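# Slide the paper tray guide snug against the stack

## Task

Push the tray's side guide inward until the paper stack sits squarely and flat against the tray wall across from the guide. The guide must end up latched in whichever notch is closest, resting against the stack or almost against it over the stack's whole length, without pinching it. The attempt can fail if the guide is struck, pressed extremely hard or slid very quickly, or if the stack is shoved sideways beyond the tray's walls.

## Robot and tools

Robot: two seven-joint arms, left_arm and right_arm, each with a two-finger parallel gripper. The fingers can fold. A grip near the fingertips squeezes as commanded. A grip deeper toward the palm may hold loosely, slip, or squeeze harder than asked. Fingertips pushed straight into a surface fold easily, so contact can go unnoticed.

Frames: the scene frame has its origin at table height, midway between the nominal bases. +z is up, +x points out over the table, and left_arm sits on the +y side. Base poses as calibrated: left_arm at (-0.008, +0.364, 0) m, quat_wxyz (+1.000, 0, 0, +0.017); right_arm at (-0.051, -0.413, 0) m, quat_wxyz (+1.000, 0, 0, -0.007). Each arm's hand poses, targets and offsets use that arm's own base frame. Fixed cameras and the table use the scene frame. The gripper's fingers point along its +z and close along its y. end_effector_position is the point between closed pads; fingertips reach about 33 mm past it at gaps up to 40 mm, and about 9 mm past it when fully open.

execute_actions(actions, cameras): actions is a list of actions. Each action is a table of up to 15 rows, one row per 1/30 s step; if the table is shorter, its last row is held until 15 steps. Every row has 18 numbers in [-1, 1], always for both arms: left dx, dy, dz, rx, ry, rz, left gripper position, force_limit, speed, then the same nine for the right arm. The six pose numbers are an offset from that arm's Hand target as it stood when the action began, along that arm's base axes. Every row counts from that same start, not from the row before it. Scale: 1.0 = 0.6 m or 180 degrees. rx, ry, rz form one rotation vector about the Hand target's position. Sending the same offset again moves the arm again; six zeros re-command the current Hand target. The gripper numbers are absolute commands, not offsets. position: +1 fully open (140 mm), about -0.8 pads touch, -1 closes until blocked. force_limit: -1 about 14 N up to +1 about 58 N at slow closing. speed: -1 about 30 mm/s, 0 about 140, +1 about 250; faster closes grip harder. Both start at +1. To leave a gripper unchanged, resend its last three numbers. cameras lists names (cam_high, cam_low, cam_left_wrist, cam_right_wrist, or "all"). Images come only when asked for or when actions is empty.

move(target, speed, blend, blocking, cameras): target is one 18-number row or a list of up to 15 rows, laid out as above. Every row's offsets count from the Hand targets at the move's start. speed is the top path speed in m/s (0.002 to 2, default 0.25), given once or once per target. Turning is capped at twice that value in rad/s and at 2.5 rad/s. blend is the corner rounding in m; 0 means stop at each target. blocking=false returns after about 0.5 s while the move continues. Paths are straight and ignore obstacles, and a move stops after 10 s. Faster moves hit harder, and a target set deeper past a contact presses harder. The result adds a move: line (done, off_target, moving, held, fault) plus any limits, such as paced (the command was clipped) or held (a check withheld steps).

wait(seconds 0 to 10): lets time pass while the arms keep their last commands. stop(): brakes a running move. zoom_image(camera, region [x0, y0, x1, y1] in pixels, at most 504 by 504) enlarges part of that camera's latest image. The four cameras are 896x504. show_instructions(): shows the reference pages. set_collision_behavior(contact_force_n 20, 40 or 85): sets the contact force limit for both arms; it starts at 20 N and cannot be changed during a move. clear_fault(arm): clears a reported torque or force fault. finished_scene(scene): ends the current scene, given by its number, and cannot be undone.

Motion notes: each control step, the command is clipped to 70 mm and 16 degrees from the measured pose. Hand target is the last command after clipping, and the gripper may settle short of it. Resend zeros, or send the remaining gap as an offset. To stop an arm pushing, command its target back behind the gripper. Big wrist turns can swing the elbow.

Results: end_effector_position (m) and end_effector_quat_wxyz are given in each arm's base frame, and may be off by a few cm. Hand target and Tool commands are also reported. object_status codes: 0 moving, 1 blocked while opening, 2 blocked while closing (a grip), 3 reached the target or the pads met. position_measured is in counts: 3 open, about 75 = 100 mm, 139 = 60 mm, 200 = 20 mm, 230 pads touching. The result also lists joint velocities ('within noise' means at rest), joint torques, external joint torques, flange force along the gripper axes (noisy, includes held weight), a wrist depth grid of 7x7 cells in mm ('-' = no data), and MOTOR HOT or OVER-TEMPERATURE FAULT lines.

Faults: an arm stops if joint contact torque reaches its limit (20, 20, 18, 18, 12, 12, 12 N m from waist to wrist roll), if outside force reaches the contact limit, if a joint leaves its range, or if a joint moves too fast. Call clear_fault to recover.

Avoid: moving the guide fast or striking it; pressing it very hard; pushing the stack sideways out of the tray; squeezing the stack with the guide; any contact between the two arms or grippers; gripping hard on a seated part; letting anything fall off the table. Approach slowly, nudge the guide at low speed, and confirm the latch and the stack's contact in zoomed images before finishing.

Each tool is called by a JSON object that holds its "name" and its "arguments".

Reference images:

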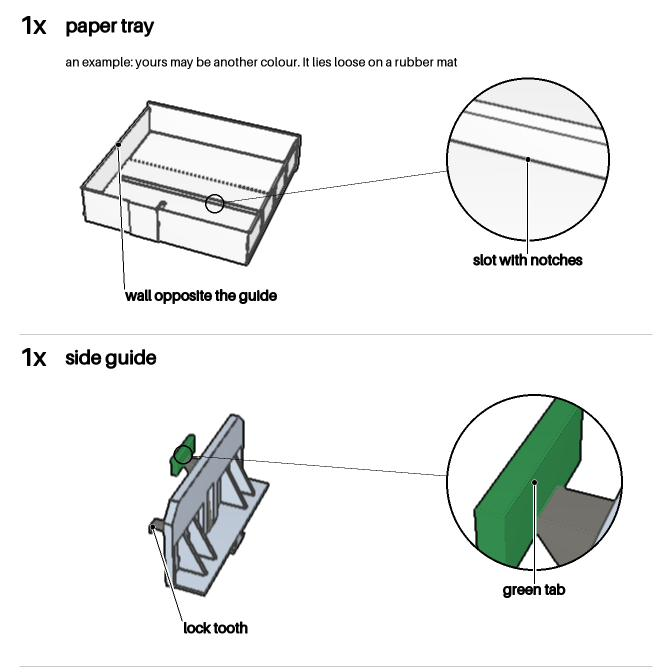

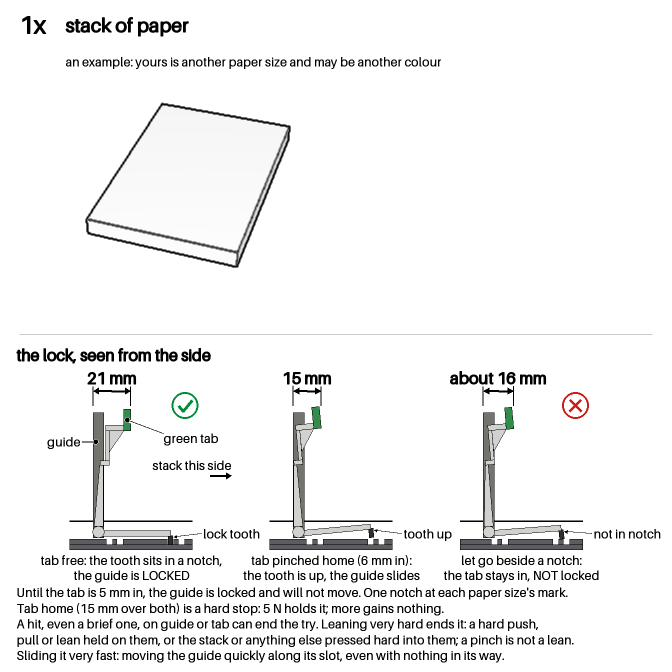

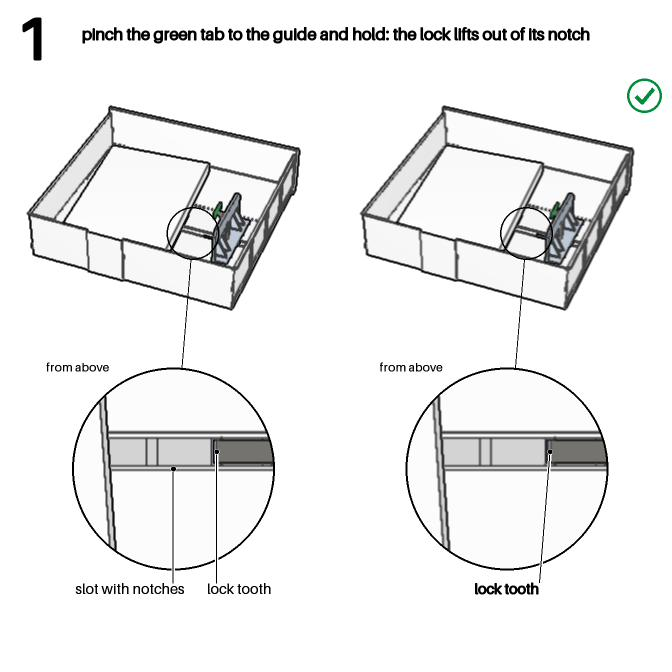

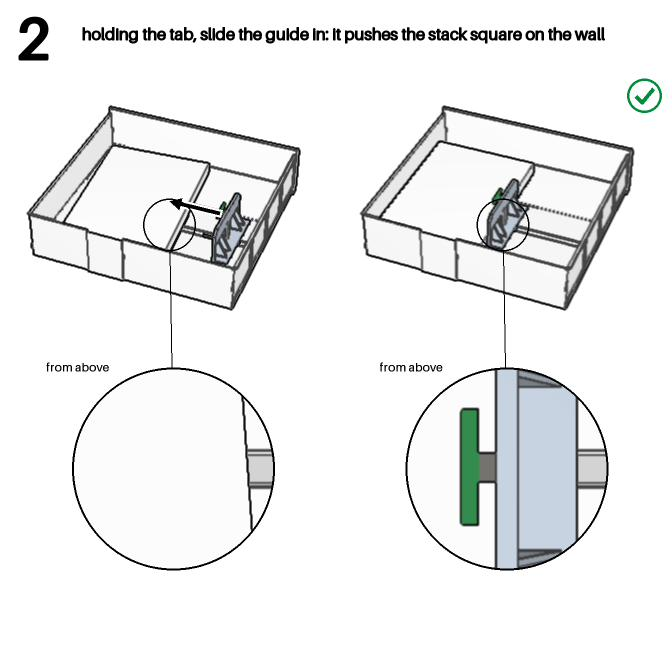

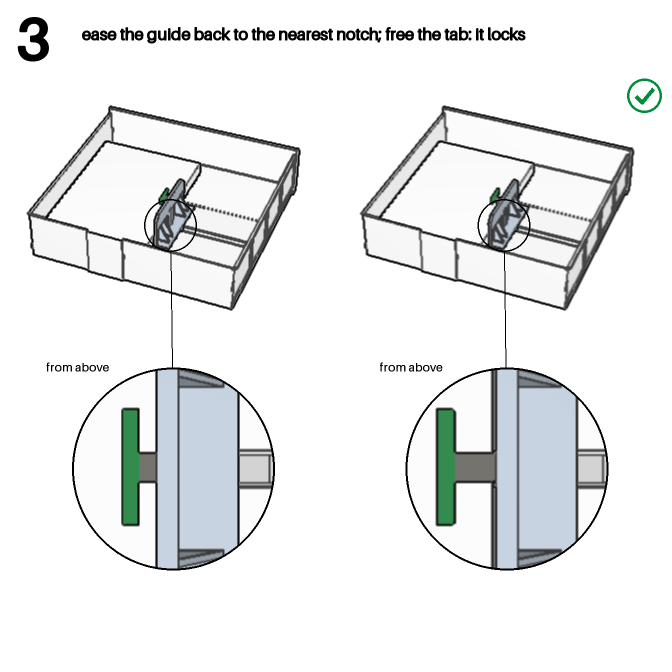

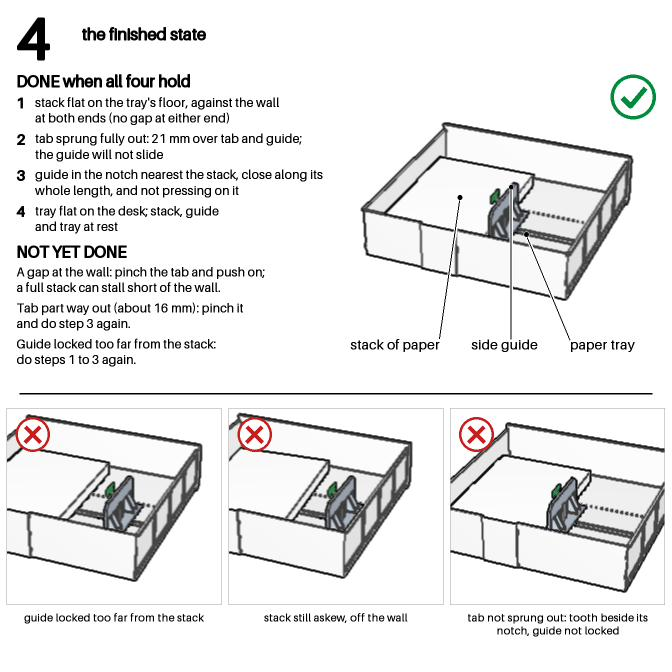

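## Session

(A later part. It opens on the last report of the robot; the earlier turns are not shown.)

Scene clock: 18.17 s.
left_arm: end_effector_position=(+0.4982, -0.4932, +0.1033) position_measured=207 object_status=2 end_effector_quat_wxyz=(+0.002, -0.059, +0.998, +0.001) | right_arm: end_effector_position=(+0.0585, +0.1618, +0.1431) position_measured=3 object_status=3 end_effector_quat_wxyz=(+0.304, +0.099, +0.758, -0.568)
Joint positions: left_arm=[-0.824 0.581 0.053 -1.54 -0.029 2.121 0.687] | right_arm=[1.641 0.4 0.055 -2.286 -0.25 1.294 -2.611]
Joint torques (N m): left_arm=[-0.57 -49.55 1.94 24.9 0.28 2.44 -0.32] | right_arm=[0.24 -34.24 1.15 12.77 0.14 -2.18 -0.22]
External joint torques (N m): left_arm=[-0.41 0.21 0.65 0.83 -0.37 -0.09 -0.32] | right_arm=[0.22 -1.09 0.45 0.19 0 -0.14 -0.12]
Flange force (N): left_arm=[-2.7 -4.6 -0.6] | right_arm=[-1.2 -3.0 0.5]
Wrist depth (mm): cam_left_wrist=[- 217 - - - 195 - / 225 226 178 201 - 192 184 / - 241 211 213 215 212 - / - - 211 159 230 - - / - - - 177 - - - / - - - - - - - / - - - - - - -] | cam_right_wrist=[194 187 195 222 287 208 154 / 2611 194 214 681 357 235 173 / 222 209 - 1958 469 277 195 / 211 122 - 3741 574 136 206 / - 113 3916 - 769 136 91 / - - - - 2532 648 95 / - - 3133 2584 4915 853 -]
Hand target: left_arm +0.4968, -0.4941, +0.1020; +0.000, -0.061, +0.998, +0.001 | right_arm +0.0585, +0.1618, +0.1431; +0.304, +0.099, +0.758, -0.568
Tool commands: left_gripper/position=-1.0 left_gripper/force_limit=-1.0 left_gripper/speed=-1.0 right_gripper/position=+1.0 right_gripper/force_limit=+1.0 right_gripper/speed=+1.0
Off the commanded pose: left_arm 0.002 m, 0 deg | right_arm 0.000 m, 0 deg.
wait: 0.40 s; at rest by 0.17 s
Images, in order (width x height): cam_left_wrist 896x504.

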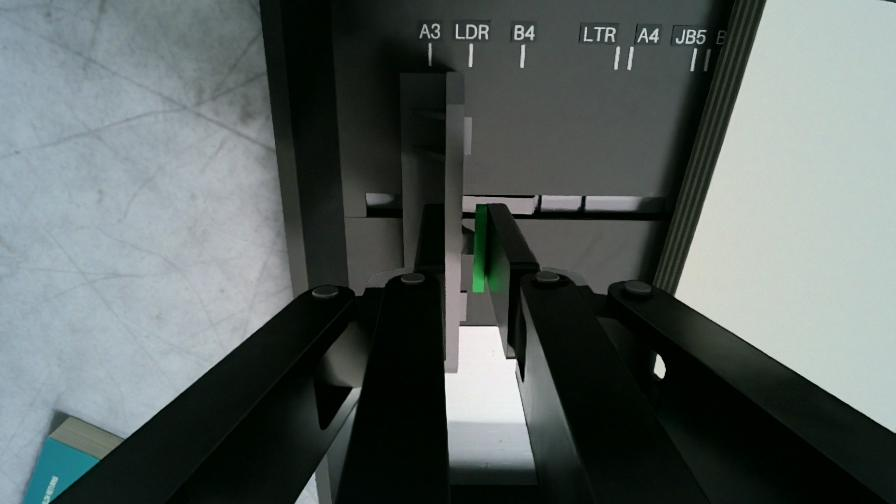

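{"name": "move", "arguments": {"target": [-0.0248,0.207,0,0,0,0,-1,-1,-1,0,0,0,0,0,0,1,1,1], "speed": 0.05, "cameras": ["cam_high","cam_left_wrist"]}}

{"name": "zoom_image", "arguments": {"camera": "cam_high", "region": [400, 150, 570, 310]}}

Scene clock: 21.83 s.
left_arm: end_effector_position=(+0.4834, -0.3722, +0.1027) position_measured=207 object_status=2 end_effector_quat_wxyz=(+0.002, -0.061, +0.998, -0.001) | right_arm: end_effector_position=(+0.0585, +0.1618, +0.1431) position_measured=3 object_status=3 end_effector_quat_wxyz=(+0.304, +0.099, +0.758, -0.568)
Joint positions: left_arm=[-0.723 0.313 0.071 -1.968 -0.027 2.285 0.81] | right_arm=[1.641 0.4 0.055 -2.286 -0.25 1.294 -2.611]
Joint velocities: left_arm=[0 0 0 -0.001 -0.001 -0.001 0.006] | right_arm=[within noise]
Joint torques (N m): left_arm=[0.26 -41.31 1.54 21.86 0.59 1.8 -0.07] | right_arm=[0.23 -34.17 1.13 12.78 0.15 -2.17 -0.2]
External joint torques (N m): left_arm=[0.19 -0.45 0.5 -0.9 0.01 -0.72 -0.07] | right_arm=[0.26 -1.02 0.47 0.22 0.02 -0.12 -0.1]
Flange force (N): left_arm=[2.5 3.0 -1.6] | right_arm=[-1.0 -2.9 0.3]
Wrist depth (mm): cam_left_wrist=[- 193 192 192 173 175 175 / 202 205 206 201 - - 184 / 215 - 215 211 - - - / - 230 231 - 207 - 217 / 214 240 - 176 - 214 215 / 215 - - - - - - / - - - - - - -] | cam_right_wrist=[190 187 195 225 290 207 154 / - 193 213 553 368 237 174 / 222 209 - 2089 476 277 196 / 213 122 3979 - 584 136 206 / - 113 - - 2300 136 91 / - 272 - - 2666 503 96 / - - - 3342 - 2180 -]
Hand target: left_arm +0.4819, -0.3699, +0.1020; +0.000, -0.061, +0.998, +0.001 | right_arm +0.0585, +0.1618, +0.1431; +0.304, +0.099, +0.758, -0.568
Off the commanded pose: left_arm 0.003 m, 0 deg | right_arm 0.000 m, 0 deg.
move: done
Images, in order (width x height): cam_high 896x504, cam_left_wrist 896x504.

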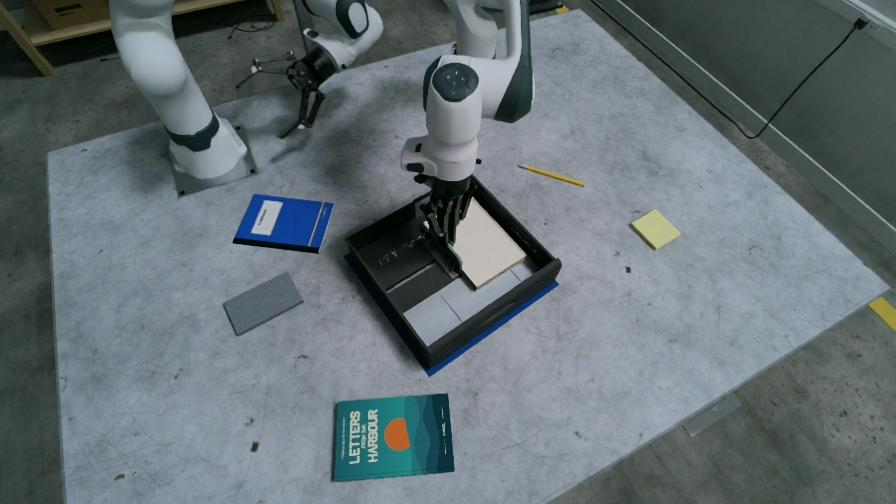

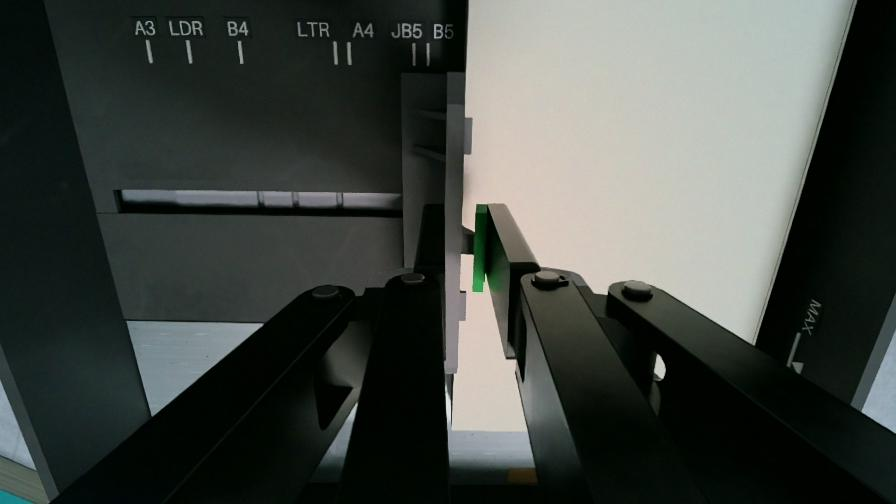

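Scaled by 2.965.

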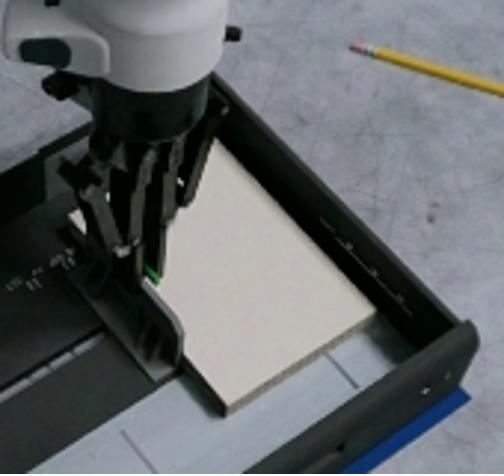

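{"name": "move", "arguments": {"target": [-0.0037,0.031,0,0,0,0,-1,-1,-1,0,0,0,0,0,0,1,1,1], "speed": 0.04, "cameras": ["cam_left_wrist"]}}

{"name": "zoom_image", "arguments": {"camera": "cam_left_wrist", "region": [380, 10, 884, 360]}}

Scene clock: 23.00 s.
left_arm: end_effector_position=(+0.4808, -0.3571, +0.1025) position_measured=207 object_status=2 end_effector_quat_wxyz=(+0.004, -0.059, +0.998, -0.003) | right_arm: end_effector_position=(+0.0585, +0.1618, +0.1431) position_measured=3 object_status=3 end_effector_quat_wxyz=(+0.304, +0.099, +0.758, -0.568)
Joint positions: left_arm=[-0.711 0.28 0.075 -2.019 -0.027 2.307 0.831] | right_arm=[1.641 0.4 0.055 -2.286 -0.25 1.294 -2.611]
Joint velocities: left_arm=[-0.001 0 0.001 0 0.001 0 0.006] | right_arm=[within noise]
Joint torques (N m): left_arm=[1.84 -41.15 3.24 20.88 0.86 1.05 -0.1] | right_arm=[0.18 -34.26 1.09 12.74 0.14 -2.19 -0.17]
External joint torques (N m): left_arm=[1.8 -1.52 2.29 -1.74 0.29 -1.49 -0.09] | right_arm=[0.14 -0.97 0.37 0.11 0 -0.14 -0.08]
Flange force (N): left_arm=[4.4 8.4 -4.6] | right_arm=[-1.1 -2.8 0.6]
Wrist depth (mm): cam_left_wrist=[- - 194 - - 175 172 / - 209 208 205 - 184 - / 218 219 216 198 195 - 170 / 227 223 230 165 - 205 179 / 242 242 - - - 214 173 / - - - - - - - / - - - - - - -] | cam_right_wrist=[187 187 195 224 291 209 154 / - 194 214 620 369 236 173 / 222 210 3342 2387 476 276 196 / 212 122 3856 3979 631 136 207 / - 113 - 3633 883 136 91 / - 285 - 3298 - 607 96 / - - 4915 2949 2482 724 -]
Hand target: left_arm +0.4797, -0.3513, +0.1020; +0.000, -0.061, +0.998, +0.001 | right_arm +0.0585, +0.1618, +0.1431; +0.304, +0.099, +0.758, -0.568
Off the commanded pose: left_arm 0.006 m, 1 deg | right_arm 0.000 m, 0 deg.
move: off_target (left_arm)
Images, in order (width x height): cam_left_wrist 896x504.

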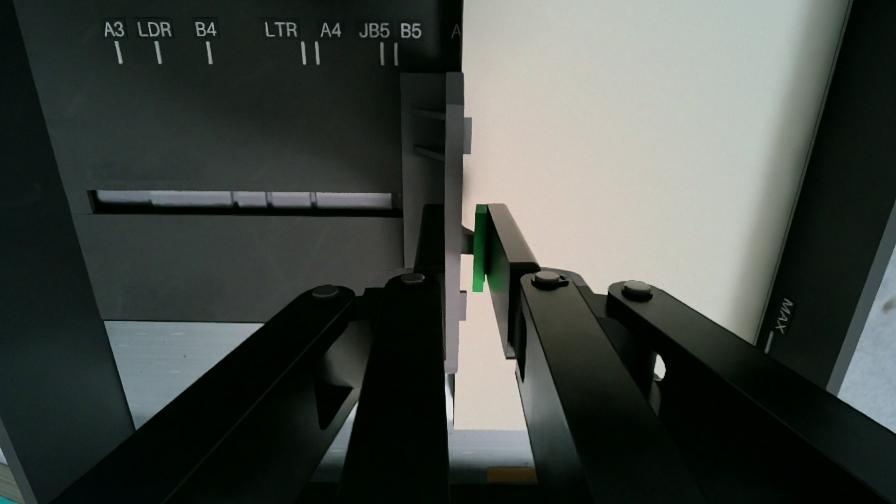

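Scaled by 1.000.

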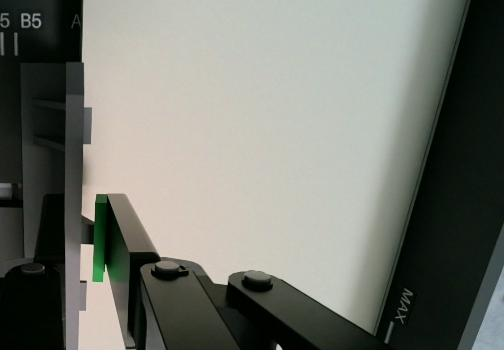

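{"name": "move", "arguments": {"target": [[0.001,-0.0105,0,0,0,0,-1,-1,-1,0,0,0,0,0,0,1,1,1],[0.001,-0.0105,0,0,0,0,-0.5,-1,-1,0,0,0,0,0,0,1,1,1]], "speed": 0.02, "cameras": ["cam_left_wrist"]}}

{"name": "zoom_image", "arguments": {"camera": "cam_left_wrist", "region": [380, 10, 540, 280]}}

Scene clock: 24.70 s.
left_arm: end_effector_position=(+0.4807, -0.3572, +0.1025) position_measured=192 object_status=0 end_effector_quat_wxyz=(+0.001, -0.059, +0.998, +0.000) | right_arm: end_effector_position=(+0.0585, +0.1618, +0.1431) position_measured=3 object_status=3 end_effector_quat_wxyz=(+0.304, +0.099, +0.758, -0.568)
Joint positions: left_arm=[-0.712 0.286 0.076 -2.008 -0.027 2.294 0.831] | right_arm=[1.641 0.4 0.055 -2.286 -0.25 1.294 -2.611]
Joint torques (N m): left_arm=[-0.64 -40 1.65 23.71 0.55 2.49 -0.45] | right_arm=[0.22 -34.26 1.1 12.81 0.14 -2.18 -0.19]
External joint torques (N m): left_arm=[-0.62 -0.2 0.71 1.11 -0.02 -0.02 -0.45] | right_arm=[0.22 -1.05 0.42 0.21 0.01 -0.14 -0.1]
Flange force (N): left_arm=[-1.9 -3.4 -1.2] | right_arm=[-1.1 -2.9 0.4]
Wrist depth (mm): cam_left_wrist=[- - 195 - 177 - - / - - 211 - - 186 - / 216 215 217 194 - - 172 / 227 230 225 162 206 208 - / 232 239 - 180 - - 188 / - - - 261 - - - / - - - 276 - - -] | cam_right_wrist=[189 187 196 224 295 208 154 / - 194 214 608 366 235 173 / 222 209 - 3741 476 277 195 / 212 122 3434 - 587 136 206 / - 113 - - 879 136 91 / - 3342 3342 4322 2666 631 96 / - - 3213 3581 2666 722 -]
Hand target: left_arm +0.4803, -0.3576, +0.1020; +0.000, -0.061, +0.998, +0.001 | right_arm +0.0585, +0.1618, +0.1431; +0.304, +0.099, +0.758, -0.568
Off the commanded pose: left_arm 0.001 m, 0 deg | right_arm 0.000 m, 0 deg.
move: done
Images, in order (width x height): cam_left_wrist 896x504.

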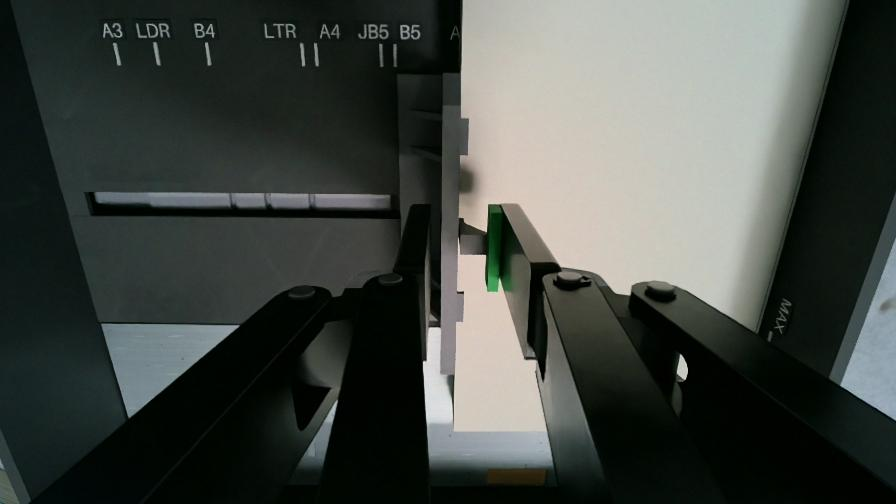

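Scaled by 1.867.

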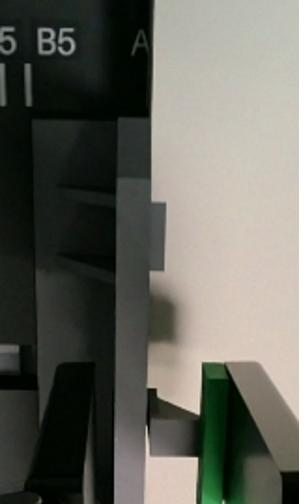

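{"name": "move", "arguments": {"target": [[0,0,0,0,0,0,-0.28,-1,-1,0,0,0,0,0,0,1,1,1],[0,0,0.003,0,0,0,-0.28,-1,-1,0,0,0,0,0,0,1,1,1],[0,0,0.2,0,0,0,-0.28,-1,-1,0,0,0,0,0,0,1,1,1],[-0.1,0.12,0.25,0,0,0,-0.28,-1,-1,0,0,0,0,0,0,1,1,1]], "speed": 0.15, "cameras": ["cam_high","cam_left_wrist"]}}

{"name": "zoom_image", "arguments": {"camera": "cam_high", "region": [400, 150, 570, 310]}}

Scene clock: 29.07 s.
left_arm: end_effector_position=(+0.4204, -0.2874, +0.2518) position_measured=164 object_status=3 end_effector_quat_wxyz=(+0.000, -0.064, +0.998, +0.000) | right_arm: end_effector_position=(+0.0585, +0.1618, +0.1431) position_measured=3 object_status=3 end_effector_quat_wxyz=(+0.304, +0.099, +0.758, -0.568)
Joint positions: left_arm=[-0.697 -0.14 0.094 -2.145 0.014 2.007 0.832] | right_arm=[1.641 0.4 0.055 -2.286 -0.25 1.294 -2.611]
Joint velocities: left_arm=[0.001 0.001 -0.001 -0.001 0.002 -0.002 0.004] | right_arm=[within noise]
Joint torques (N m): left_arm=[-0.21 -27.78 0.18 25 1.14 2.33 0.18] | right_arm=[0.22 -34.31 1.08 12.8 0.13 -2.19 -0.16]
External joint torques (N m): left_arm=[-0.26 -0.23 0.66 0.24 0.44 -0.21 0.18] | right_arm=[0.24 -1.24 0.41 0.33 -0.01 -0.13 -0.06]
Flange force (N): left_arm=[-0.7 0.6 -1.1] | right_arm=[-1.3 -3.2 0.3]
Wrist depth (mm): cam_left_wrist=[- - 348 - - 352 - / - - - - - - 374 / - 367 367 - - 396 383 / 346 393 - - - - 418 / - - - 389 121 - - / - - - 437 - - - / - - - 492 - - -] | cam_right_wrist=[188 187 195 225 292 209 154 / - 194 219 672 346 236 173 / 222 210 3173 - 456 275 196 / 212 122 3633 3434 595 136 206 / - 113 - - 3342 136 91 / - - 3434 2984 - 656 95 / - - 3342 2785 - 858 -]
Hand target: left_arm +0.4203, -0.2856, +0.2520; +0.000, -0.061, +0.998, +0.001 | right_arm +0.0585, +0.1618, +0.1431; +0.304, +0.099, +0.758, -0.568
Off the commanded pose: left_arm 0.002 m, 0 deg | right_arm 0.000 m, 0 deg.
move: done
Images, in order (width x height): cam_high 896x504, cam_left_wrist 896x504.

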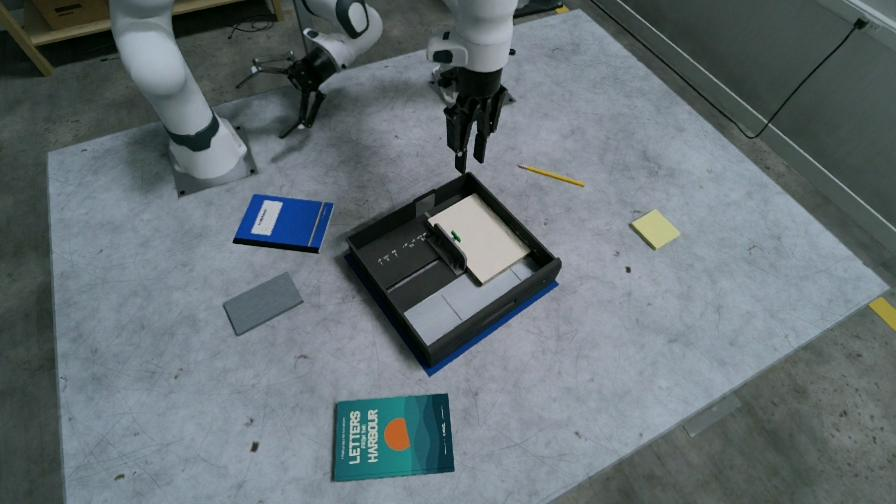

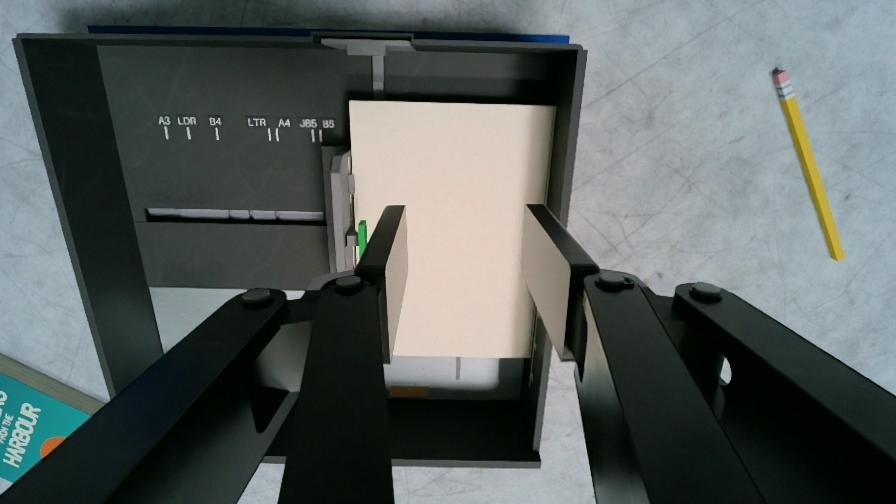

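Scaled by 2.965.

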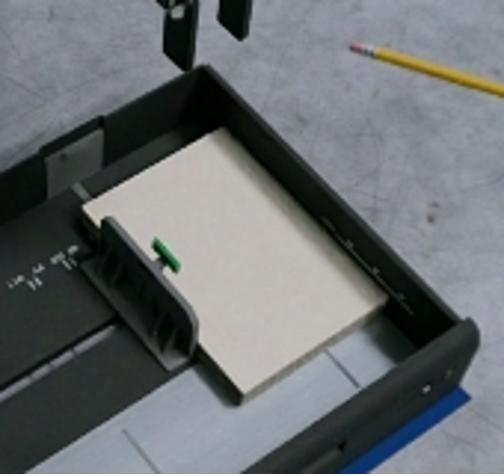

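{"name": "finished_scene", "arguments": {"scene": 3}}

The scene is finished: the task was done.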